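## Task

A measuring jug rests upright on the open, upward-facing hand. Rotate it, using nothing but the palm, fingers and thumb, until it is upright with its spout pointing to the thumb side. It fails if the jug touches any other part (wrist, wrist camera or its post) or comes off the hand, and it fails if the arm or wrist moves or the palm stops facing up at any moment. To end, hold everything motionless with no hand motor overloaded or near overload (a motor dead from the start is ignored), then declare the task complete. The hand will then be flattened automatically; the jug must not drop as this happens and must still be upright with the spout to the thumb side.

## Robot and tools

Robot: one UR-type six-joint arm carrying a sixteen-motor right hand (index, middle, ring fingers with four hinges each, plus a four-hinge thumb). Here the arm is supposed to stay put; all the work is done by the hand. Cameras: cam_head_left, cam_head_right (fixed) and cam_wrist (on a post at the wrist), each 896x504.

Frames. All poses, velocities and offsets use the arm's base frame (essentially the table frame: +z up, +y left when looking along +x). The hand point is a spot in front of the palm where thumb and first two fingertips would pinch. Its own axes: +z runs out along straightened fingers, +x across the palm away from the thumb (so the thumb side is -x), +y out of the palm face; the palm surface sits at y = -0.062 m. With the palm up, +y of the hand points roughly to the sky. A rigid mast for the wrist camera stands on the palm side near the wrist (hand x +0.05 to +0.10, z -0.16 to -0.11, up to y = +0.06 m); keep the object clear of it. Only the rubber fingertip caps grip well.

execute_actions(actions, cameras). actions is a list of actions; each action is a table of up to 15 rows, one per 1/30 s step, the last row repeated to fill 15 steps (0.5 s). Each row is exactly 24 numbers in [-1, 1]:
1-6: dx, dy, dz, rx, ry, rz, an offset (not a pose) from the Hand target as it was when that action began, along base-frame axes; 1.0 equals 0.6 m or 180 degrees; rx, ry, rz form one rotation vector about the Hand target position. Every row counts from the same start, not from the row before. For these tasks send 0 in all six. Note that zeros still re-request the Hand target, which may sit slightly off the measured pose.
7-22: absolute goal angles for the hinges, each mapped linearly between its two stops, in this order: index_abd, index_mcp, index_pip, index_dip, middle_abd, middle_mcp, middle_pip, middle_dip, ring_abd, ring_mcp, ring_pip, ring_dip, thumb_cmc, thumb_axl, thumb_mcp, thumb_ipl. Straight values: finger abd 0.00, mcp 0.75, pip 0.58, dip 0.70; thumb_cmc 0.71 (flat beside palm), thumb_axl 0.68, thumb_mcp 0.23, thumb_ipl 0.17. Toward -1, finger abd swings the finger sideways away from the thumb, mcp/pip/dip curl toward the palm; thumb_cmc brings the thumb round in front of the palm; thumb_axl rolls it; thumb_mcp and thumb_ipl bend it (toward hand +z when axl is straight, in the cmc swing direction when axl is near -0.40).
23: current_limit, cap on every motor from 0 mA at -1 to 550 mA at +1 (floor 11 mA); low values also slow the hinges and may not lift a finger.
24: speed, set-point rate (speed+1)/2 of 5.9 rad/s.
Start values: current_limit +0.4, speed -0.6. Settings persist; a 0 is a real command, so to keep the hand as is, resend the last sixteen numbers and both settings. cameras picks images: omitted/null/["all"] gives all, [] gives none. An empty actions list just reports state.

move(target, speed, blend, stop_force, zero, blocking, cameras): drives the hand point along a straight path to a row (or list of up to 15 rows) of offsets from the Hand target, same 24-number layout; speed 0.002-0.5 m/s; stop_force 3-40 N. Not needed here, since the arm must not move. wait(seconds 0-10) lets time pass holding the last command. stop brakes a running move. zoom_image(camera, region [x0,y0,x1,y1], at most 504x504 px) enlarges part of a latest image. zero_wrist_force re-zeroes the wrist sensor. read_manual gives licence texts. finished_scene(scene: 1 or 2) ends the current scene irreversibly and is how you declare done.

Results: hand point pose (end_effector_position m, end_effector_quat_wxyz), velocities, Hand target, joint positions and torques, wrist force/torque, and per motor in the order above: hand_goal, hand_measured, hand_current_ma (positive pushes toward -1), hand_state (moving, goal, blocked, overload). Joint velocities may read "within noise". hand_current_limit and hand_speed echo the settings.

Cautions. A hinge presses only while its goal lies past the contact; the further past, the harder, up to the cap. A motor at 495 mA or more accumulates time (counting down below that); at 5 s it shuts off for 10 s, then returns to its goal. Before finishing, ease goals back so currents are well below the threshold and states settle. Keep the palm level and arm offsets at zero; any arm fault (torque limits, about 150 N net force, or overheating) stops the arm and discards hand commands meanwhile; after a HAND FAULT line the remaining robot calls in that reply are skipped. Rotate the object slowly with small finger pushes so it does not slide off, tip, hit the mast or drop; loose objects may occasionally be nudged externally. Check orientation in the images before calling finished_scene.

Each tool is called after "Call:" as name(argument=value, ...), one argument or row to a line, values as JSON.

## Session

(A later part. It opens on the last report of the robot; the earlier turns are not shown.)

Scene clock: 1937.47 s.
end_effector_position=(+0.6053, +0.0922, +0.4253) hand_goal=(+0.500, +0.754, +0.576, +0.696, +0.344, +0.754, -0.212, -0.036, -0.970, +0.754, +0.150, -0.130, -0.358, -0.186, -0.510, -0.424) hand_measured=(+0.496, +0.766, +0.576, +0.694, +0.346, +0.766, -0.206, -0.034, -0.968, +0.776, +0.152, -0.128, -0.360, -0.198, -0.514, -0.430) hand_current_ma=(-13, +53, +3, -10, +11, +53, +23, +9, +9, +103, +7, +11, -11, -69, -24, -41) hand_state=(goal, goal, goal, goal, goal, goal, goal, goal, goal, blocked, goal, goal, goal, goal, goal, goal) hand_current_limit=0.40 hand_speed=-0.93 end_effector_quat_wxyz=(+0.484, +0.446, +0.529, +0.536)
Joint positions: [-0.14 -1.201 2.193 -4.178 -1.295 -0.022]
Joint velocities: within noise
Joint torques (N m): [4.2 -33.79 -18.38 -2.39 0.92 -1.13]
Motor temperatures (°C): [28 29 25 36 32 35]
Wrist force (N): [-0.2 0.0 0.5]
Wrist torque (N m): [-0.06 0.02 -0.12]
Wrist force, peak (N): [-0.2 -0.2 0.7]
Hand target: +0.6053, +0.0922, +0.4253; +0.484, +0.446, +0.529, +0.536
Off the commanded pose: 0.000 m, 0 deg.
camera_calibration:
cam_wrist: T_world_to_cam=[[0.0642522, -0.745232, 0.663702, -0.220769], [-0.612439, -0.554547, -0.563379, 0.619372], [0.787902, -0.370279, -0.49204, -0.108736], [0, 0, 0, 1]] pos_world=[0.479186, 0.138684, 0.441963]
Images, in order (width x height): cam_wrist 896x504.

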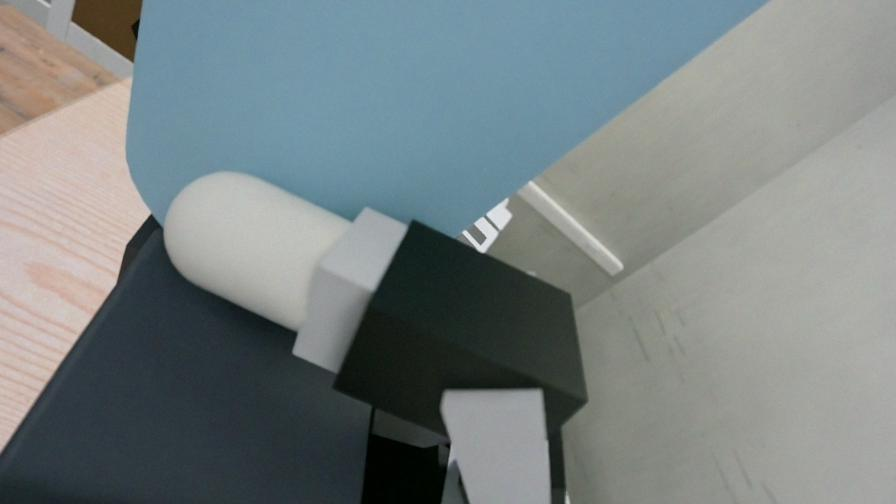

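Call:
wait(
  seconds=0,
  cameras=["cam_head_left"],
)

Call:
zoom_image(
  camera="cam_head_left",
  region=[408, 138, 454, 184],
)

Call:
zoom_image(
  camera="cam_head_left",
  region=[454, 138, 500, 184],
)

Scene clock: 1952.50 s.
end_effector_position=(+0.6053, +0.0922, +0.4253) hand_goal=(+0.500, +0.754, +0.576, +0.696, +0.344, +0.754, -0.212, -0.036, -0.970, +0.754, +0.150, -0.130, -0.358, -0.186, -0.510, -0.424) hand_measured=(+0.496, +0.766, +0.576, +0.694, +0.346, +0.766, -0.206, -0.034, -0.968, +0.776, +0.152, -0.128, -0.360, -0.198, -0.514, -0.430) hand_current_ma=(-13, +53, +3, -10, +11, +53, +23, +9, +9, +103, +7, +11, -11, -69, -24, -41) hand_state=(goal, goal, goal, goal, goal, goal, goal, goal, goal, blocked, goal, goal, goal, goal, goal, goal) hand_current_limit=0.40 hand_speed=-0.93 end_effector_quat_wxyz=(+0.484, +0.446, +0.529, +0.536)
Joint positions: [-0.14 -1.201 2.193 -4.178 -1.295 -0.022]
Joint velocities: within noise
Joint torques (N m): [3.41 -33.76 -18.39 -2.49 0.76 -1.13]
Motor temperatures (°C): [28 29 25 36 32 35]
Wrist force (N): [-0.2 -0.2 0.5]
Wrist torque (N m): [-0.07 0.03 -0.12]
Wrist force, peak (N): [-0.3 -0.1 0.8]
Hand target: +0.6053, +0.0922, +0.4253; +0.484, +0.446, +0.529, +0.536
Off the commanded pose: 0.000 m, 0 deg.
Images, in order (width x height): cam_head_left 896x504.

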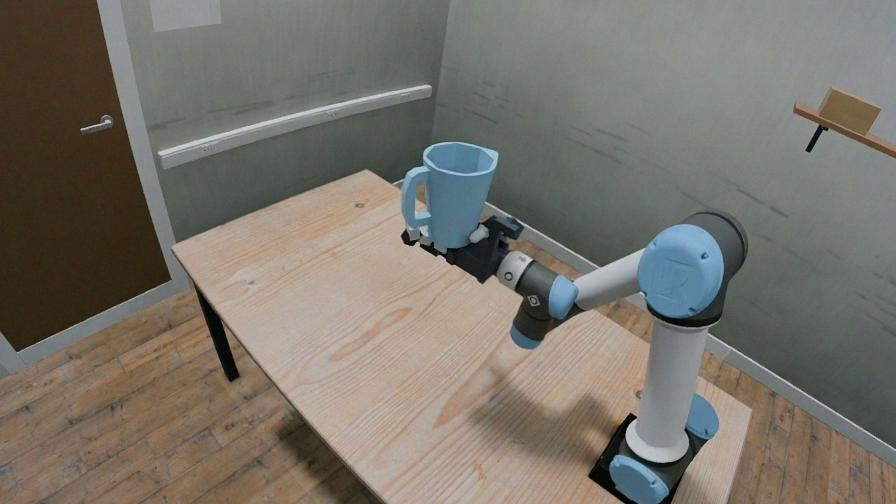

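Scaled by 10.957 from the camera's 896x504 image, which has a finer 1280x720 frame.

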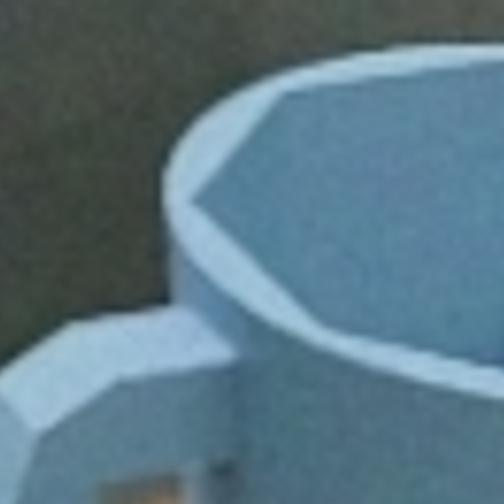

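Scaled by 10.957 from the camera's 896x504 image, which has a finer 1280x720 frame.

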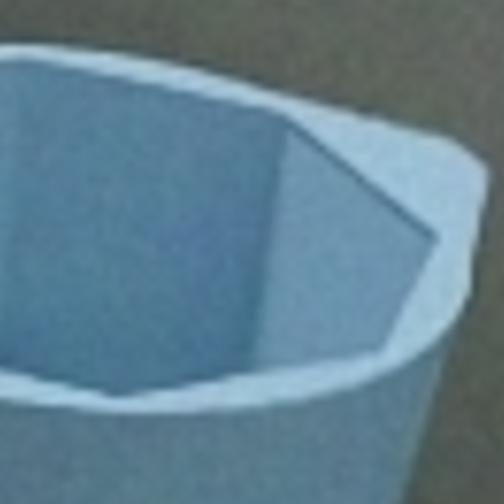

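Call:
execute_actions(
  actions=[
    [[0,0,0,0,0,0,0.5,0.754,0.576,0.696,0.343,0.754,-0.2339,-0.0577,-0.97,0.754,0.150,-0.130,-0.3571,-0.1868,-0.5101,-0.4249,0.4,-0.93]],
  ],
  cameras=["cam_wrist"],
)

Scene clock: 1967.07 s.
end_effector_position=(+0.6053, +0.0922, +0.4253) hand_goal=(+0.500, +0.754, +0.576, +0.696, +0.344, +0.754, -0.234, -0.058, -0.970, +0.754, +0.150, -0.130, -0.358, -0.186, -0.510, -0.424) hand_measured=(+0.496, +0.766, +0.576, +0.694, +0.346, +0.766, -0.214, -0.046, -0.968, +0.776, +0.152, -0.128, -0.362, -0.198, -0.514, -0.430) hand_current_ma=(-13, +53, +3, -10, +11, +55, +87, +58, +9, +103, +7, +11, -19, -69, -28, -41) hand_state=(goal, goal, goal, goal, goal, goal, goal, goal, goal, blocked, goal, goal, goal, goal, goal, goal) hand_current_limit=0.40 hand_speed=-0.93 end_effector_quat_wxyz=(+0.484, +0.446, +0.529, +0.536)
Joint positions: [-0.14 -1.201 2.193 -4.178 -1.295 -0.022]
Joint velocities: within noise
Joint torques (N m): [3.22 -34.59 -18.25 -2.51 0.88 -1.24]
Motor temperatures (°C): [28 29 25 36 32 35]
Wrist force (N): [-0.3 -0.1 0.5]
Wrist torque (N m): [-0.06 0.03 -0.12]
Wrist force, peak (N): [-0.3 -0.2 0.7]
Hand target: +0.6053, +0.0922, +0.4253; +0.484, +0.446, +0.529, +0.536
Off the commanded pose: 0.000 m, 0 deg.
camera_calibration:
cam_wrist: T_world_to_cam=[[0.0642524, -0.745232, 0.663702, -0.220769], [-0.612439, -0.554547, -0.563379, 0.619372], [0.787902, -0.370279, -0.49204, -0.108736], [0, 0, 0, 1]] pos_world=[0.479186, 0.138684, 0.441963]
Images, in order (width x height): cam_wrist 896x504.

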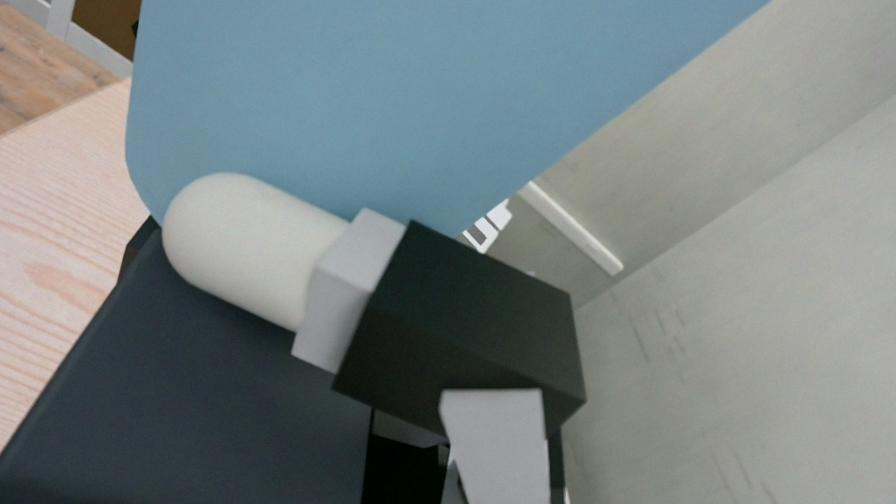

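Call:
execute_actions(
  actions=[
    [[0,0,0,0,0,0,0.5,0.754,0.576,0.696,0.25,0.754,-0.237,-0.060,-0.97,0.754,0.150,-0.130,-0.3571,-0.1789,-0.4791,-0.4746,0.4,-0.9],[0,0,0,0,0,0,0.5,0.754,0.576,0.696,0.25,0.754,-0.237,-0.060,-0.97,0.754,0.150,-0.130,-0.3571,-0.1789,-0.4791,-0.4746,0.4,-0.9],[0,0,0,0,0,0,0.5,0.754,0.576,0.696,0.25,0.754,-0.237,-0.060,-0.97,0.754,0.150,-0.130,-0.3571,-0.1789,-0.4791,-0.4746,0.4,-0.9],[0,0,0,0,0,0,0.5,0.754,0.576,0.696,0.25,0.754,-0.237,-0.060,-0.97,0.754,0.150,-0.130,-0.3571,-0.1789,-0.4791,-0.4746,0.4,-0.9],[0,0,0,0,0,0,0.5,0.754,0.576,0.696,0.25,0.754,-0.237,-0.060,-0.97,0.754,0.150,-0.130,-0.3571,-0.1789,-0.4791,-0.4746,0.4,-0.9],[0,0,0,0,0,0,0.5,0.754,0.576,0.696,0.25,0.754,-0.237,-0.060,-0.97,0.754,0.150,-0.130,-0.3571,-0.1789,-0.4791,-0.4746,0.4,-0.9],[0,0,0,0,0,0,0.5,0.754,0.576,0.696,0.25,0.754,-0.237,-0.060,-0.97,0.754,0.150,-0.130,-0.3571,-0.1789,-0.4791,-0.4746,0.4,-0.9],[0,0,0,0,0,0,0.5,0.754,0.576,0.696,0.158,0.754,-0.2399,-0.0620,-0.97,0.754,0.150,-0.130,-0.3571,-0.1710,-0.4481,-0.5242,0.4,-0.9]],
  ],
  cameras=["cam_wrist"],
)

Scene clock: 2025.77 s.
end_effector_position=(+0.6053, +0.0922, +0.4253) hand_goal=(+0.500, +0.754, +0.576, +0.696, +0.158, +0.754, -0.240, -0.062, -0.970, +0.754, +0.150, -0.130, -0.358, -0.170, -0.448, -0.524) hand_measured=(+0.496, +0.766, +0.576, +0.694, +0.168, +0.774, -0.214, -0.046, -0.968, +0.776, +0.152, -0.128, -0.368, -0.198, -0.456, -0.522) hand_current_ma=(-13, +53, +3, -10, +42, +93, +116, +75, +9, +103, +7, +11, -46, -161, -51, +7) hand_state=(goal, goal, goal, goal, goal, goal, blocked, goal, goal, blocked, goal, goal, goal, blocked, goal, goal) hand_current_limit=0.40 hand_speed=-0.90 end_effector_quat_wxyz=(+0.484, +0.446, +0.529, +0.536)
Joint positions: [-0.14 -1.201 2.193 -4.178 -1.295 -0.022]
Joint velocities: within noise
Joint torques (N m): [3.31 -34.77 -20.12 -2.54 0.89 -1.26]
Motor temperatures (°C): [28 29 25 36 32 35]
Wrist force (N): [-0.1 -0.1 0.5]
Wrist torque (N m): [-0.06 0.01 -0.11]
Wrist force, peak (N): [-0.4 -0.2 0.7]
Hand target: +0.6053, +0.0922, +0.4253; +0.484, +0.446, +0.529, +0.536
Off the commanded pose: 0.000 m, 0 deg.
camera_calibration:
cam_wrist: T_world_to_cam=[[0.0642521, -0.745232, 0.663702, -0.220769], [-0.612439, -0.554547, -0.563379, 0.619372], [0.787902, -0.370279, -0.49204, -0.108736], [0, 0, 0, 1]] pos_world=[0.479186, 0.138684, 0.441964]
Images, in order (width x height): cam_wrist 896x504.

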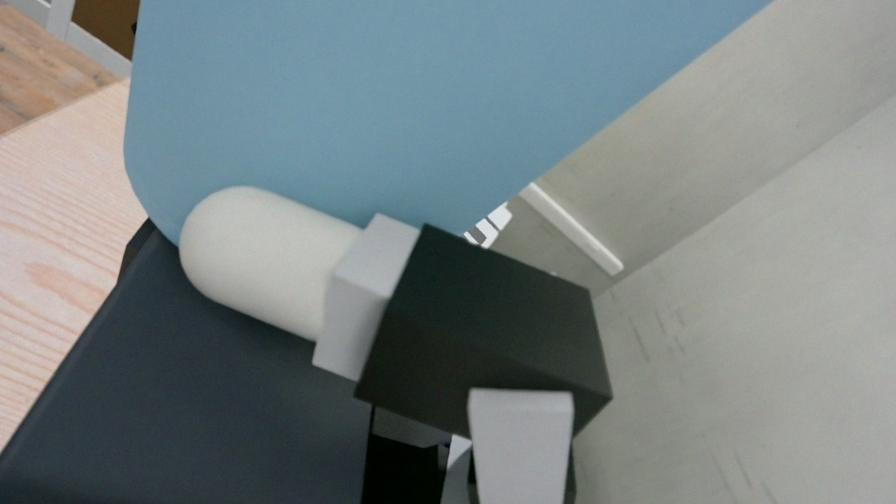

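Call:
execute_actions(
  actions=[
    [[0,0,0,0,0,0,0.5,0.754,0.576,0.696,0.083,0.754,-0.2335,-0.057,-0.97,0.754,0.150,-0.130,-0.3571,-0.1682,-0.4206,-0.5675,0.4,-0.9],[0,0,0,0,0,0,0.5,0.754,0.576,0.696,0.083,0.754,-0.2335,-0.057,-0.97,0.754,0.150,-0.130,-0.3571,-0.1682,-0.4206,-0.5675,0.4,-0.9],[0,0,0,0,0,0,0.5,0.754,0.576,0.696,0.083,0.754,-0.2335,-0.057,-0.97,0.754,0.150,-0.130,-0.3571,-0.1682,-0.4206,-0.5675,0.4,-0.9],[0,0,0,0,0,0,0.5,0.754,0.576,0.696,0.083,0.754,-0.2335,-0.057,-0.97,0.754,0.150,-0.130,-0.3571,-0.1682,-0.4206,-0.5675,0.4,-0.9],[0,0,0,0,0,0,0.5,0.754,0.576,0.696,0.083,0.754,-0.2335,-0.057,-0.97,0.754,0.150,-0.130,-0.3571,-0.1682,-0.4206,-0.5675,0.4,-0.9],[0,0,0,0,0,0,0.5,0.754,0.576,0.696,0.083,0.754,-0.2335,-0.057,-0.97,0.754,0.150,-0.130,-0.3571,-0.1682,-0.4206,-0.5675,0.4,-0.9],[0,0,0,0,0,0,0.5,0.754,0.576,0.696,0.083,0.754,-0.2335,-0.057,-0.97,0.754,0.150,-0.130,-0.3571,-0.1682,-0.4206,-0.5675,0.4,-0.9],[0,0,0,0,0,0,0.5,0.754,0.576,0.696,0.008,0.754,-0.227,-0.0519,-0.97,0.754,0.150,-0.130,-0.3571,-0.1654,-0.3930,-0.6108,0.4,-0.9]],
  ],
  cameras=["cam_head_left"],
)

Call:
zoom_image(
  camera="cam_head_left",
  region=[408, 138, 454, 184],
)

Call:
zoom_image(
  camera="cam_head_left",
  region=[454, 138, 500, 184],
)

Scene clock: 2039.10 s.
end_effector_position=(+0.6053, +0.0922, +0.4253) hand_goal=(+0.500, +0.754, +0.576, +0.696, +0.008, +0.754, -0.226, -0.052, -0.970, +0.754, +0.150, -0.130, -0.358, -0.166, -0.392, -0.610) hand_measured=(+0.496, +0.766, +0.576, +0.694, +0.018, +0.776, -0.206, -0.042, -0.968, +0.776, +0.152, -0.128, -0.368, -0.198, -0.402, -0.608) hand_current_ma=(-13, +53, +3, -10, +39, +111, +92, +49, +9, +103, +7, +11, -46, -185, -58, +9) hand_state=(goal, goal, goal, goal, goal, blocked, blocked, goal, goal, blocked, goal, goal, goal, blocked, goal, goal) hand_current_limit=0.40 hand_speed=-0.90 end_effector_quat_wxyz=(+0.484, +0.446, +0.529, +0.536)
Joint positions: [-0.14 -1.201 2.193 -4.178 -1.295 -0.022]
Joint velocities: within noise
Joint torques (N m): [1.75 -35.16 -20.15 -2.43 0.8 -1.36]
Motor temperatures (°C): [28 29 25 36 32 35]
Wrist force (N): [-0.3 -0.1 0.6]
Wrist torque (N m): [-0.07 0.04 -0.13]
Wrist force, peak (N): [-0.2 -0.1 0.8]
Hand target: +0.6053, +0.0922, +0.4253; +0.484, +0.446, +0.529, +0.536
Off the commanded pose: 0.000 m, 0 deg.
Images, in order (width x height): cam_head_left 896x504.

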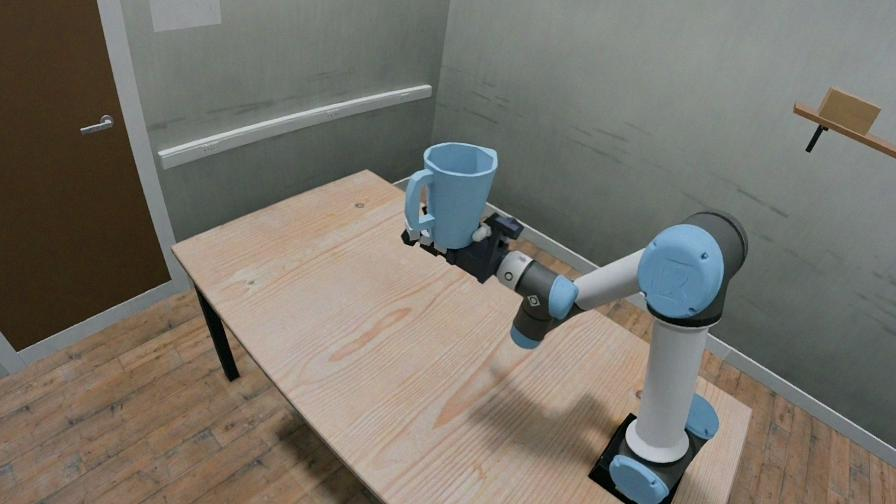

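Scaled by 10.957 from the camera's 896x504 image, which has a finer 1280x720 frame.

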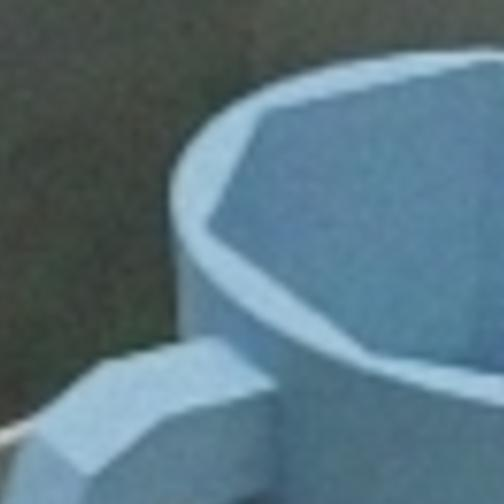

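Scaled by 10.957 from the camera's 896x504 image, which has a finer 1280x720 frame.

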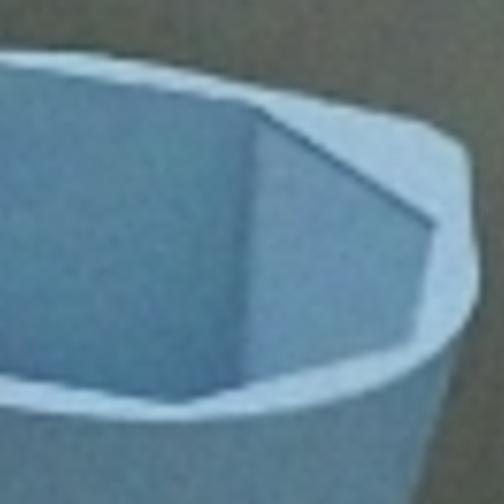

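Call:
execute_actions(
  actions=[
    [[0,0,0,0,0,0,0.5,0.754,0.576,0.696,-0.06,0.754,-0.221,-0.046,-0.97,0.754,0.150,-0.130,-0.3571,-0.161,-0.3674,-0.6495,0.4,-0.9],[0,0,0,0,0,0,0.5,0.754,0.576,0.696,-0.06,0.754,-0.221,-0.046,-0.97,0.754,0.150,-0.130,-0.3571,-0.161,-0.3674,-0.6495,0.4,-0.9],[0,0,0,0,0,0,0.5,0.754,0.576,0.696,-0.06,0.754,-0.221,-0.046,-0.97,0.754,0.150,-0.130,-0.3571,-0.161,-0.3674,-0.6495,0.4,-0.9],[0,0,0,0,0,0,0.5,0.754,0.576,0.696,-0.06,0.754,-0.221,-0.046,-0.97,0.754,0.150,-0.130,-0.3571,-0.161,-0.3674,-0.6495,0.4,-0.9],[0,0,0,0,0,0,0.5,0.754,0.576,0.696,-0.06,0.754,-0.221,-0.046,-0.97,0.754,0.150,-0.130,-0.3571,-0.161,-0.3674,-0.6495,0.4,-0.9],[0,0,0,0,0,0,0.5,0.754,0.576,0.696,-0.06,0.754,-0.221,-0.046,-0.97,0.754,0.150,-0.130,-0.3571,-0.161,-0.3674,-0.6495,0.4,-0.9],[0,0,0,0,0,0,0.5,0.754,0.576,0.696,-0.06,0.754,-0.221,-0.046,-0.97,0.754,0.150,-0.130,-0.3571,-0.161,-0.3674,-0.6495,0.4,-0.9],[0,0,0,0,0,0,0.5,0.754,0.576,0.696,-0.127,0.754,-0.2148,-0.0394,-0.97,0.754,0.150,-0.130,-0.3571,-0.1566,-0.3418,-0.6883,0.4,-0.9]],
    [[0,0,0,0,0,0,0.5,0.754,0.576,0.696,-0.19,0.754,-0.209,-0.031,-0.97,0.754,0.150,-0.130,-0.3571,-0.152,-0.318,-0.7233,0.4,-0.9],[0,0,0,0,0,0,0.5,0.754,0.576,0.696,-0.19,0.754,-0.209,-0.031,-0.97,0.754,0.150,-0.130,-0.3571,-0.152,-0.318,-0.7233,0.4,-0.9],[0,0,0,0,0,0,0.5,0.754,0.576,0.696,-0.19,0.754,-0.209,-0.031,-0.97,0.754,0.150,-0.130,-0.3571,-0.152,-0.318,-0.7233,0.4,-0.9],[0,0,0,0,0,0,0.5,0.754,0.576,0.696,-0.19,0.754,-0.209,-0.031,-0.97,0.754,0.150,-0.130,-0.3571,-0.152,-0.318,-0.7233,0.4,-0.9],[0,0,0,0,0,0,0.5,0.754,0.576,0.696,-0.19,0.754,-0.209,-0.031,-0.97,0.754,0.150,-0.130,-0.3571,-0.152,-0.318,-0.7233,0.4,-0.9],[0,0,0,0,0,0,0.5,0.754,0.576,0.696,-0.19,0.754,-0.209,-0.031,-0.97,0.754,0.150,-0.130,-0.3571,-0.152,-0.318,-0.7233,0.4,-0.9],[0,0,0,0,0,0,0.5,0.754,0.576,0.696,-0.19,0.754,-0.209,-0.031,-0.97,0.754,0.150,-0.130,-0.3571,-0.152,-0.318,-0.7233,0.4,-0.9],[0,0,0,0,0,0,0.5,0.754,0.576,0.696,-0.25,0.754,-0.203,-0.0221,-0.97,0.754,0.150,-0.130,-0.3571,-0.1467,-0.2942,-0.7582,0.4,-0.9]],
  ],
  cameras=["cam_wrist"],
)

Scene clock: 2061.00 s.
end_effector_position=(+0.6053, +0.0922, +0.4253) hand_goal=(+0.500, +0.754, +0.576, +0.696, -0.250, +0.754, -0.202, -0.022, -0.970, +0.754, +0.150, -0.130, -0.358, -0.146, -0.294, -0.758) hand_measured=(+0.496, +0.766, +0.576, +0.694, -0.226, +0.780, -0.194, -0.024, -0.968, +0.776, +0.152, -0.128, -0.356, -0.198, -0.292, -0.754) hand_current_ma=(-13, +53, +3, -10, +92, +130, +31, -8, +9, +102, +7, +11, +8, -302, +13, +29) hand_state=(goal, goal, goal, goal, blocked, blocked, goal, goal, goal, blocked, goal, goal, goal, blocked, goal, goal) hand_current_limit=0.40 hand_speed=-0.90 end_effector_quat_wxyz=(+0.484, +0.446, +0.529, +0.536)
Joint positions: [-0.14 -1.201 2.193 -4.178 -1.295 -0.022]
Joint velocities: within noise
Joint torques (N m): [2.6 -34.89 -21.98 -2.67 0.75 -1.3]
Motor temperatures (°C): [28 29 25 36 32 35]
Wrist force (N): [-0.1 0.0 0.6]
Wrist torque (N m): [-0.07 0.01 -0.11]
Wrist force, peak (N): [-0.5 0.2 0.6]
Hand target: +0.6053, +0.0922, +0.4253; +0.484, +0.446, +0.529, +0.536
Off the commanded pose: 0.000 m, 0 deg.
camera_calibration:
cam_wrist: T_world_to_cam=[[0.0642521, -0.745232, 0.663702, -0.220769], [-0.612439, -0.554547, -0.563379, 0.619372], [0.787902, -0.370279, -0.49204, -0.108736], [0, 0, 0, 1]] pos_world=[0.479186, 0.138684, 0.441964]
Images, in order (width x height): cam_wrist 896x504.

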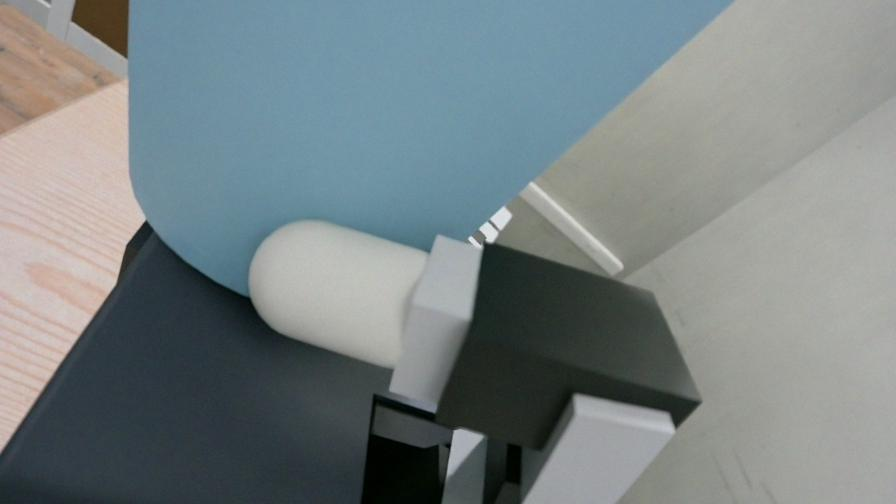

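Call:
execute_actions(
  actions=[
    [[0,0,0,0,0,0,0.5,0.754,0.576,0.696,-0.305,0.754,-0.1985,-0.011,-0.97,0.754,0.150,-0.130,-0.3571,-0.1487,-0.2715,-0.7899,0.4,-0.9],[0,0,0,0,0,0,0.5,0.754,0.576,0.696,-0.305,0.754,-0.1985,-0.011,-0.97,0.754,0.150,-0.130,-0.3571,-0.1487,-0.2715,-0.7899,0.4,-0.9],[0,0,0,0,0,0,0.5,0.754,0.576,0.696,-0.305,0.754,-0.1985,-0.011,-0.97,0.754,0.150,-0.130,-0.3571,-0.1487,-0.2715,-0.7899,0.4,-0.9],[0,0,0,0,0,0,0.5,0.754,0.576,0.696,-0.305,0.754,-0.1985,-0.011,-0.97,0.754,0.150,-0.130,-0.3571,-0.1487,-0.2715,-0.7899,0.4,-0.9],[0,0,0,0,0,0,0.5,0.754,0.576,0.696,-0.305,0.754,-0.1985,-0.011,-0.97,0.754,0.150,-0.130,-0.3571,-0.1487,-0.2715,-0.7899,0.4,-0.9],[0,0,0,0,0,0,0.5,0.754,0.576,0.696,-0.305,0.754,-0.1985,-0.011,-0.97,0.754,0.150,-0.130,-0.3571,-0.1487,-0.2715,-0.7899,0.4,-0.9],[0,0,0,0,0,0,0.5,0.754,0.576,0.696,-0.305,0.754,-0.1985,-0.011,-0.97,0.754,0.150,-0.130,-0.3571,-0.1487,-0.2715,-0.7899,0.4,-0.9],[0,0,0,0,0,0,0.5,0.754,0.576,0.696,-0.36,0.754,-0.1921,0.0,-0.97,0.754,0.150,-0.130,-0.3571,-0.1487,-0.2487,-0.8216,0.4,-0.9]],
  ],
  cameras=["cam_head_left"],
)

Call:
zoom_image(
  camera="cam_head_left",
  region=[408, 138, 454, 184],
)

Call:
zoom_image(
  camera="cam_head_left",
  region=[454, 138, 500, 184],
)

Scene clock: 2078.83 s.
end_effector_position=(+0.6053, +0.0922, +0.4253) hand_goal=(+0.500, +0.754, +0.576, +0.696, -0.360, +0.754, -0.192, +0.000, -0.970, +0.754, +0.150, -0.130, -0.358, -0.148, -0.248, -0.822) hand_measured=(+0.496, +0.766, +0.576, +0.694, -0.324, +0.782, -0.182, -0.002, -0.968, +0.776, +0.152, -0.128, -0.350, -0.198, -0.242, -0.816) hand_current_ma=(-13, +53, +3, -10, +146, +140, +40, -11, +8, +102, +7, +11, +34, -290, +36, +31) hand_state=(goal, goal, goal, goal, blocked, blocked, goal, goal, goal, blocked, goal, goal, goal, blocked, goal, goal) hand_current_limit=0.40 hand_speed=-0.90 end_effector_quat_wxyz=(+0.484, +0.446, +0.529, +0.536)
Joint positions: [-0.14 -1.201 2.193 -4.178 -1.295 -0.022]
Joint velocities: within noise
Joint torques (N m): [2.68 -35.21 -19.98 -2.59 0.79 -1.3]
Motor temperatures (°C): [28 29 25 36 32 35]
Wrist force (N): [-0.3 0.0 0.4]
Wrist torque (N m): [-0.06 0.03 -0.12]
Wrist force, peak (N): [-0.4 0.0 0.8]
Hand target: +0.6053, +0.0922, +0.4253; +0.484, +0.446, +0.529, +0.536
Off the commanded pose: 0.000 m, 0 deg.
Images, in order (width x height): cam_head_left 896x504.

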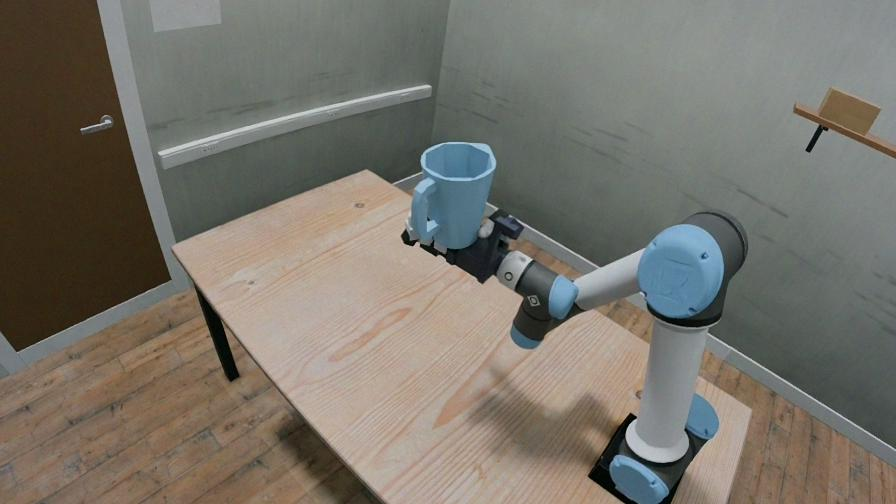

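Scaled by 10.957 from the camera's 896x504 image, which has a finer 1280x720 frame.

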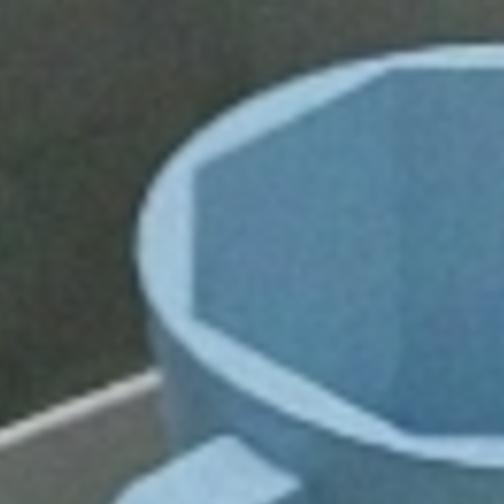

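Scaled by 10.957 from the camera's 896x504 image, which has a finer 1280x720 frame.

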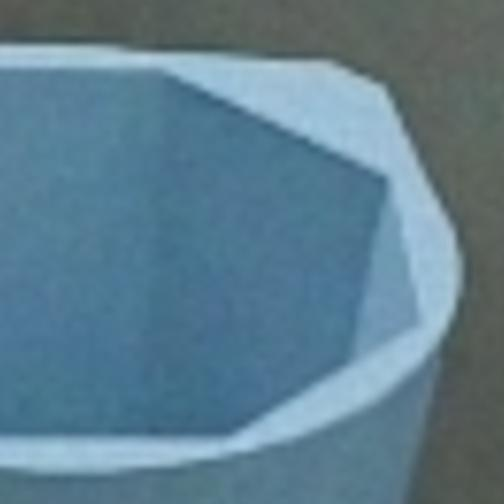

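Call:
wait(
  seconds=0,
  cameras=["cam_wrist", "cam_head_right"],
)

Scene clock: 2099.43 s.
end_effector_position=(+0.6053, +0.0922, +0.4253) hand_goal=(+0.500, +0.754, +0.576, +0.696, -0.360, +0.754, -0.192, +0.000, -0.970, +0.754, +0.150, -0.130, -0.358, -0.148, -0.248, -0.822) hand_measured=(+0.496, +0.766, +0.576, +0.694, -0.324, +0.782, -0.182, -0.002, -0.968, +0.776, +0.152, -0.128, -0.350, -0.198, -0.242, -0.816) hand_current_ma=(-13, +53, +3, -10, +146, +140, +40, -11, +8, +102, +7, +11, +34, -290, +36, +31) hand_state=(goal, goal, goal, goal, blocked, blocked, goal, goal, goal, blocked, goal, goal, goal, blocked, goal, goal) hand_current_limit=0.40 hand_speed=-0.90 end_effector_quat_wxyz=(+0.484, +0.446, +0.529, +0.536)
Joint positions: [-0.14 -1.201 2.193 -4.178 -1.295 -0.022]
Joint velocities: within noise
Joint torques (N m): [2.25 -36.3 -19.26 -2.44 0.83 -1.29]
Motor temperatures (°C): [28 29 25 36 32 35]
Wrist force (N): [-0.2 -0.1 0.5]
Wrist torque (N m): [-0.08 0.02 -0.12]
Wrist force, peak (N): [-0.4 -0.3 0.7]
Hand target: +0.6053, +0.0922, +0.4253; +0.484, +0.446, +0.529, +0.536
Off the commanded pose: 0.000 m, 0 deg.
camera_calibration:
cam_wrist: T_world_to_cam=[[0.0642521, -0.745232, 0.663702, -0.220769], [-0.612439, -0.554547, -0.563379, 0.619372], [0.787902, -0.370279, -0.49204, -0.108737], [0, 0, 0, 1]] pos_world=[0.479186, 0.138684, 0.441964]
Images, in order (width x height): cam_head_right 896x504, cam_wrist 896x504.

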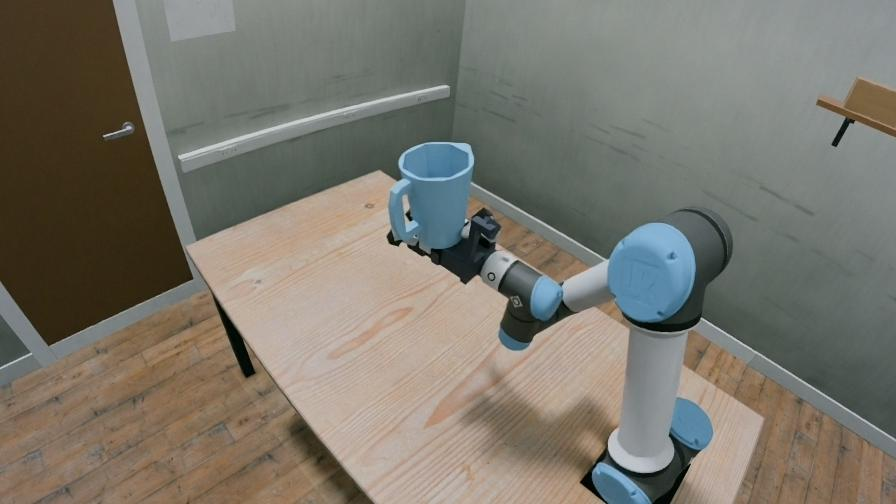

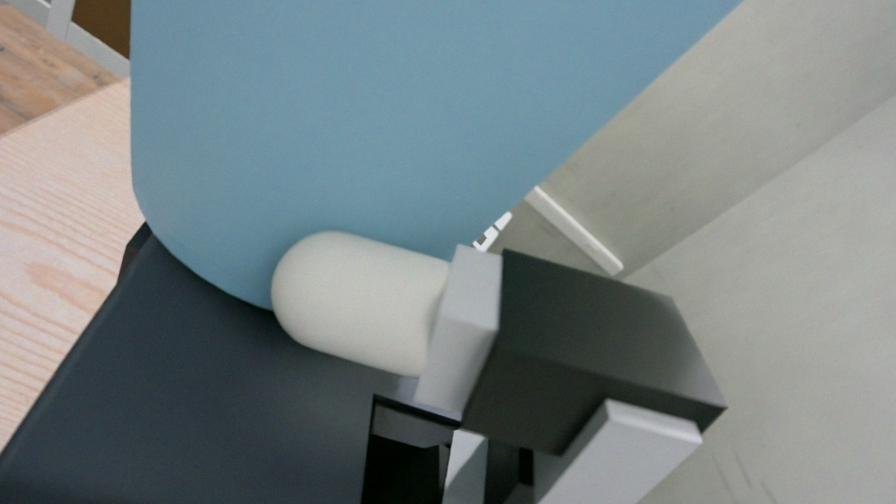

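Call:
execute_actions(
  actions=[
    [[0,0,0,0,0,0,0.5,0.754,0.576,0.696,-0.39,0.754,-0.188,0.01,-0.97,0.754,0.150,-0.130,-0.3571,-0.1487,-0.2325,-0.8435,0.4,-0.9],[0,0,0,0,0,0,0.5,0.754,0.576,0.696,-0.39,0.754,-0.188,0.01,-0.97,0.754,0.150,-0.130,-0.3571,-0.1487,-0.2325,-0.8435,0.4,-0.9],[0,0,0,0,0,0,0.5,0.754,0.576,0.696,-0.39,0.754,-0.188,0.01,-0.97,0.754,0.150,-0.130,-0.3571,-0.1487,-0.2325,-0.8435,0.4,-0.9],[0,0,0,0,0,0,0.5,0.754,0.576,0.696,-0.39,0.754,-0.188,0.01,-0.97,0.754,0.150,-0.130,-0.3571,-0.1487,-0.2325,-0.8435,0.4,-0.9],[0,0,0,0,0,0,0.5,0.754,0.576,0.696,-0.39,0.754,-0.188,0.01,-0.97,0.754,0.150,-0.130,-0.3571,-0.1487,-0.2325,-0.8435,0.4,-0.9],[0,0,0,0,0,0,0.5,0.754,0.576,0.696,-0.39,0.754,-0.188,0.01,-0.97,0.754,0.150,-0.130,-0.3571,-0.1487,-0.2325,-0.8435,0.4,-0.9],[0,0,0,0,0,0,0.5,0.754,0.576,0.696,-0.39,0.754,-0.188,0.01,-0.97,0.754,0.150,-0.130,-0.3571,-0.1487,-0.2325,-0.8435,0.4,-0.9],[0,0,0,0,0,0,0.5,0.754,0.576,0.696,-0.42,0.754,-0.184,0.02,-0.97,0.754,0.150,-0.130,-0.3571,-0.1487,-0.2164,-0.8653,0.4,-0.9]],
  ],
  cameras=["cam_head_left"],
)

Call:
zoom_image(
  camera="cam_head_left",
  region=[408, 138, 454, 184],
)

Call:
zoom_image(
  camera="cam_head_left",
  region=[454, 138, 500, 184],
)

Scene clock: 2154.50 s.
end_effector_position=(+0.6053, +0.0922, +0.4253) hand_goal=(+0.500, +0.754, +0.576, +0.696, -0.420, +0.754, -0.184, +0.020, -0.970, +0.754, +0.150, -0.130, -0.358, -0.148, -0.216, -0.866) hand_measured=(+0.496, +0.766, +0.576, +0.694, -0.380, +0.784, -0.174, +0.018, -0.968, +0.776, +0.152, -0.128, -0.348, -0.198, -0.208, -0.860) hand_current_ma=(-13, +53, +3, -10, +160, +147, +44, -11, +8, +102, +7, +11, +47, -290, +46, +32) hand_state=(goal, goal, goal, goal, blocked, blocked, goal, goal, goal, blocked, goal, goal, goal, blocked, goal, goal) hand_current_limit=0.40 hand_speed=-0.90 end_effector_quat_wxyz=(+0.484, +0.446, +0.529, +0.536)
Joint positions: [-0.14 -1.201 2.193 -4.178 -1.295 -0.022]
Joint velocities: within noise
Joint torques (N m): [1.78 -36.86 -17.02 -2.47 0.1 -1.42]
Motor temperatures (°C): [28 29 25 36 32 35]
Wrist force (N): [-0.3 0.0 0.5]
Wrist torque (N m): [-0.07 0.03 -0.12]
Wrist force, peak (N): [-0.3 -0.4 0.7]
Hand target: +0.6053, +0.0922, +0.4253; +0.484, +0.446, +0.529, +0.536
Off the commanded pose: 0.000 m, 0 deg.
Images, in order (width x height): cam_head_left 896x504.

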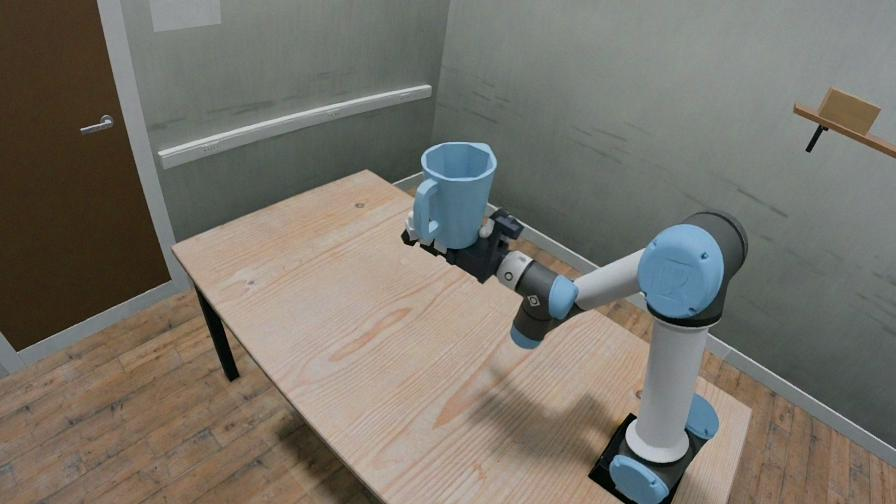

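Scaled by 10.957 from the camera's 896x504 image, which has a finer 1280x720 frame.

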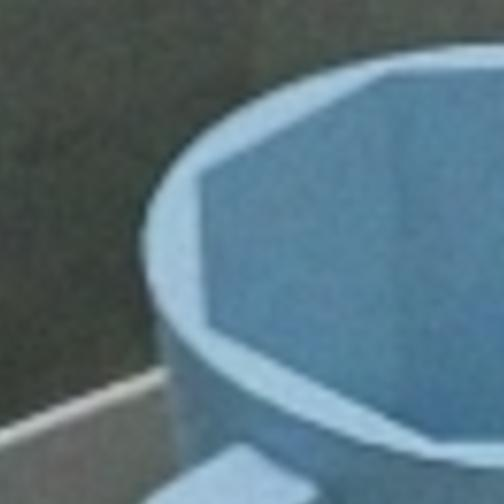

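Scaled by 10.957 from the camera's 896x504 image, which has a finer 1280x720 frame.

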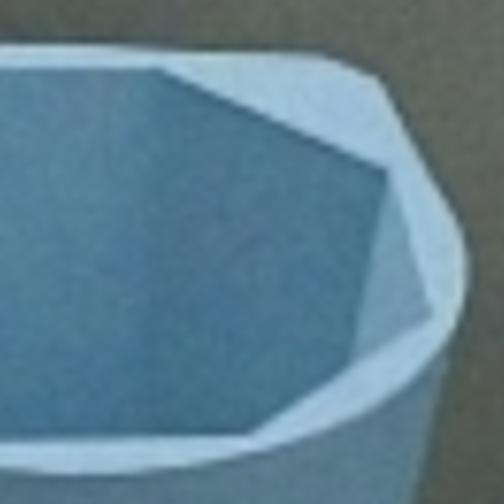

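Call:
execute_actions(
  actions=[],
)

Call:
zoom_image(
  camera="cam_head_left",
  region=[408, 138, 454, 184],
)

Call:
zoom_image(
  camera="cam_head_left",
  region=[454, 138, 500, 184],
)

Scene clock: 2182.20 s.
end_effector_position=(+0.6053, +0.0922, +0.4253) hand_goal=(+0.500, +0.754, +0.576, +0.696, -0.420, +0.754, -0.184, +0.020, -0.970, +0.754, +0.150, -0.130, -0.358, -0.148, -0.216, -0.866) hand_measured=(+0.496, +0.766, +0.576, +0.694, -0.380, +0.784, -0.174, +0.018, -0.968, +0.776, +0.152, -0.128, -0.348, -0.198, -0.208, -0.860) hand_current_ma=(-13, +53, +3, -10, +159, +147, +44, -11, +8, +102, +7, +11, +47, -290, +46, +32) hand_state=(goal, goal, goal, goal, blocked, blocked, goal, goal, goal, blocked, goal, goal, goal, blocked, goal, goal) hand_current_limit=0.40 hand_speed=-0.90 end_effector_quat_wxyz=(+0.484, +0.446, +0.529, +0.536)
Joint positions: [-0.14 -1.201 2.193 -4.178 -1.295 -0.022]
Joint velocities: within noise
Joint torques (N m): [2.03 -35.91 -14.85 -2.71 -0.26 -1.27]
Motor temperatures (°C): [28 29 25 36 32 35]
Wrist force (N): [0.0 -0.1 0.4]
Wrist torque (N m): [-0.08 -0.01 -0.11]
Wrist force, peak (N): [-0.3 -0.2 0.7]
Hand target: +0.6053, +0.0922, +0.4253; +0.484, +0.446, +0.529, +0.536
Off the commanded pose: 0.000 m, 0 deg.
camera_calibration:
cam_wrist: T_world_to_cam=[[0.0642523, -0.745232, 0.663702, -0.220769], [-0.612439, -0.554547, -0.563379, 0.619372], [0.787902, -0.370279, -0.49204, -0.108737], [0, 0, 0, 1]] pos_world=[0.479186, 0.138684, 0.441964]

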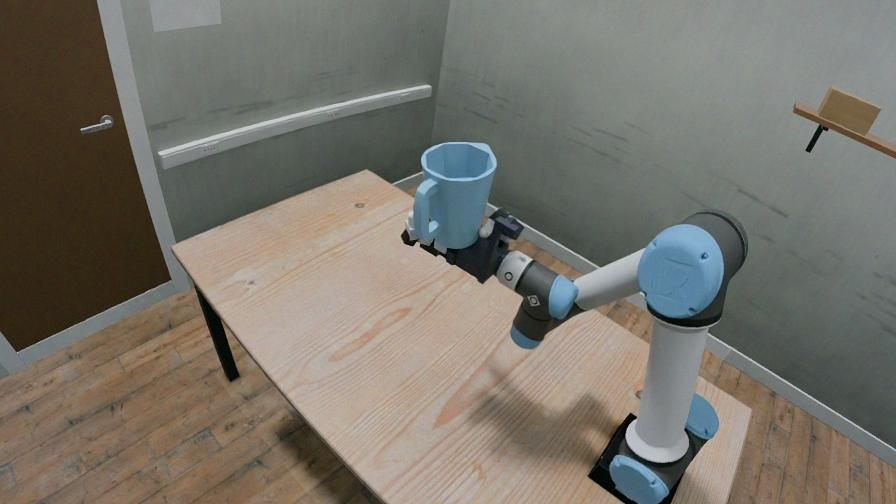

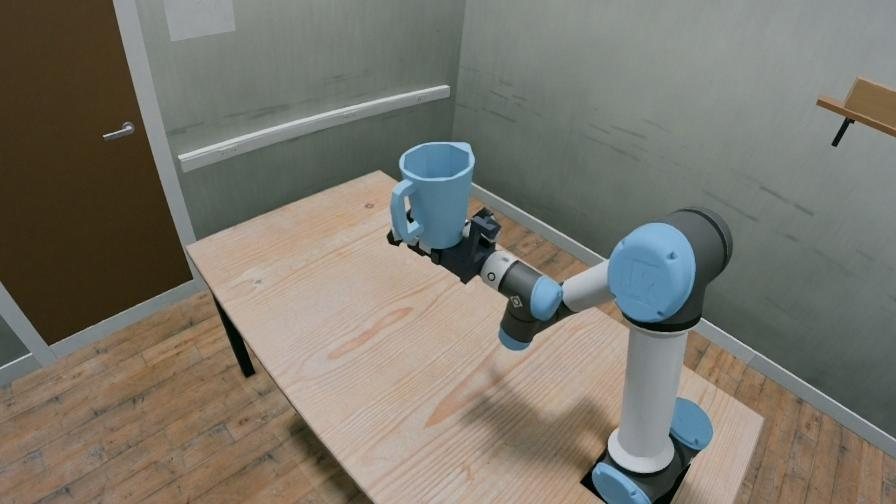

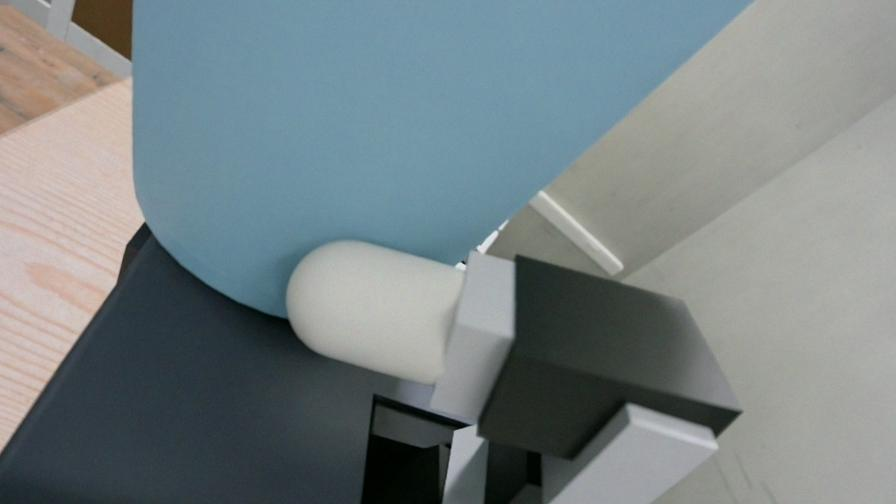

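Scaled by 10.957 from the camera's 896x504 image, which has a finer 1280x720 frame.

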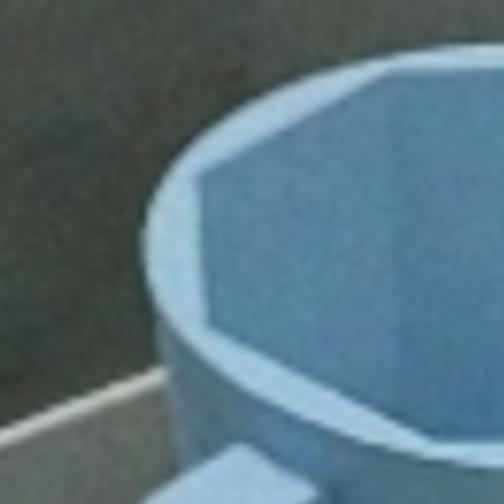

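Scaled by 10.957 from the camera's 896x504 image, which has a finer 1280x720 frame.

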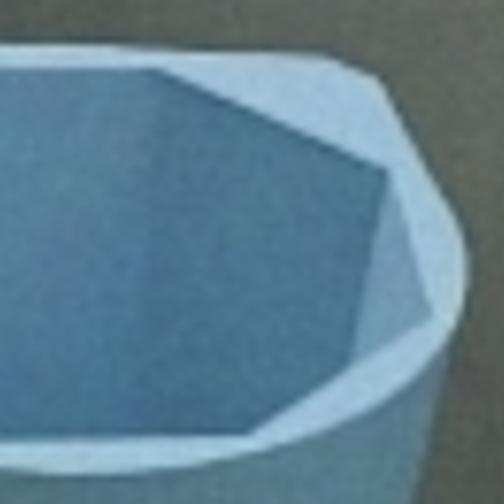

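Call:
execute_actions(
  actions=[
    [[0,0,0,0,0,0,0.5,0.754,0.576,0.696,-0.42,0.754,-0.184,0.055,-0.97,0.754,0.150,-0.130,-0.3571,-0.170,-0.2164,-0.8653,0.4,-0.92]],
    [[0,0,0,0,0,0,0.5,0.754,0.576,0.696,-0.42,0.754,-0.184,0.09,-0.97,0.754,0.150,-0.130,-0.3571,-0.200,-0.2164,-0.8653,0.4,-0.92]],
    [[0,0,0,0,0,0,0.5,0.754,0.576,0.696,-0.42,0.754,-0.184,0.16,-0.97,0.754,0.150,-0.130,-0.3571,-0.250,-0.2164,-0.8653,0.4,-0.92]],
    [[0,0,0,0,0,0,0.5,0.754,0.576,0.696,-0.42,0.754,-0.184,0.238,-0.97,0.754,0.150,-0.130,-0.3571,-0.300,-0.2164,-0.8653,0.4,-0.9]],
  ],
  cameras=["cam_wrist", "cam_head_left"],
)

Call:
zoom_image(
  camera="cam_head_left",
  region=[408, 138, 454, 184],
)

Call:
zoom_image(
  camera="cam_head_left",
  region=[454, 138, 500, 184],
)

Scene clock: 2246.03 s.
end_effector_position=(+0.6053, +0.0922, +0.4253) hand_goal=(+0.500, +0.754, +0.576, +0.696, -0.420, +0.754, -0.184, +0.238, -0.970, +0.754, +0.150, -0.130, -0.358, -0.300, -0.216, -0.866) hand_measured=(+0.496, +0.766, +0.576, +0.694, -0.416, +0.778, -0.178, +0.236, -0.968, +0.774, +0.152, -0.128, -0.358, -0.298, -0.218, -0.866) hand_current_ma=(-13, +53, +3, -10, +14, +113, +28, -10, +8, +97, +7, +11, +1, +11, -6, +3) hand_state=(goal, goal, goal, goal, goal, blocked, goal, goal, goal, blocked, goal, goal, goal, goal, goal, goal) hand_current_limit=0.40 hand_speed=-0.90 end_effector_quat_wxyz=(+0.484, +0.446, +0.529, +0.536)
Joint positions: [-0.14 -1.201 2.193 -4.178 -1.295 -0.022]
Joint velocities: within noise
Joint torques (N m): [1.63 -38.04 -10.44 -2.84 -1.09 -1.12]
Motor temperatures (°C): [28 29 25 36 32 35]
Wrist force (N): [-0.4 -0.2 0.4]
Wrist torque (N m): [-0.09 0.05 -0.15]
Wrist force, peak (N): [-0.4 0.0 0.8]
Hand target: +0.6053, +0.0922, +0.4253; +0.484, +0.446, +0.529, +0.536
Off the commanded pose: 0.000 m, 0 deg.
camera_calibration:
cam_wrist: T_world_to_cam=[[0.0642521, -0.745232, 0.663702, -0.220769], [-0.612439, -0.554547, -0.563379, 0.619372], [0.787902, -0.370279, -0.49204, -0.108737], [0, 0, 0, 1]] pos_world=[0.479186, 0.138684, 0.441964]
Images, in order (width x height): cam_head_left 896x504, cam_wrist 896x504.

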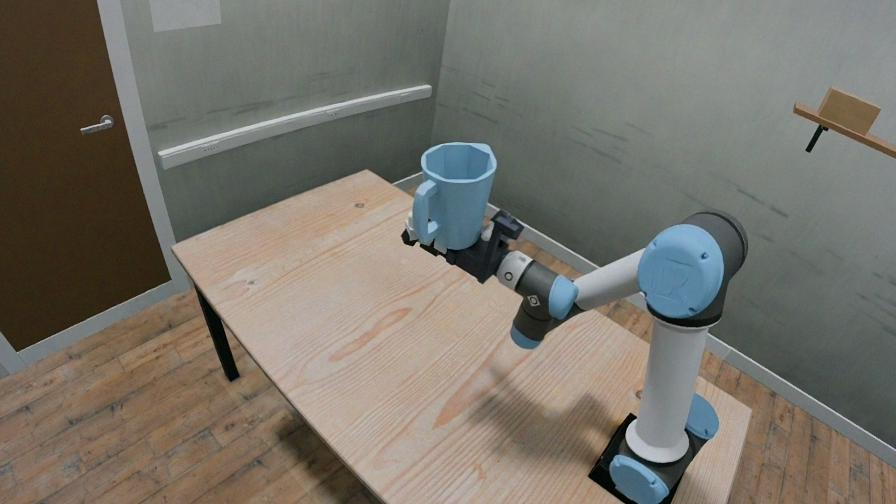

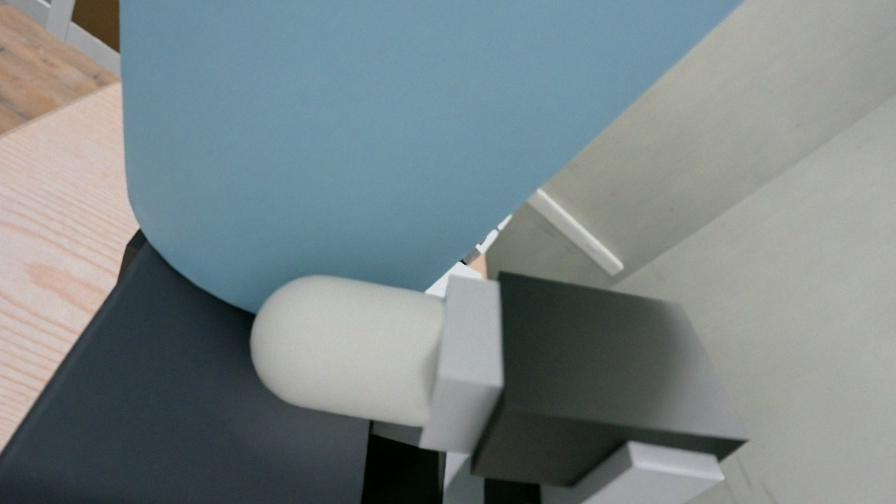

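Scaled by 10.957 from the camera's 896x504 image, which has a finer 1280x720 frame.

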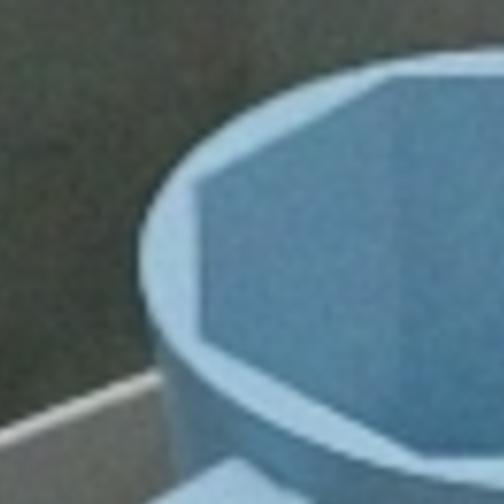

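Scaled by 10.957 from the camera's 896x504 image, which has a finer 1280x720 frame.

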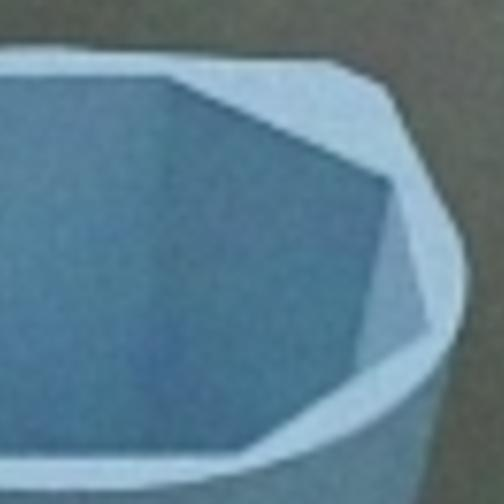

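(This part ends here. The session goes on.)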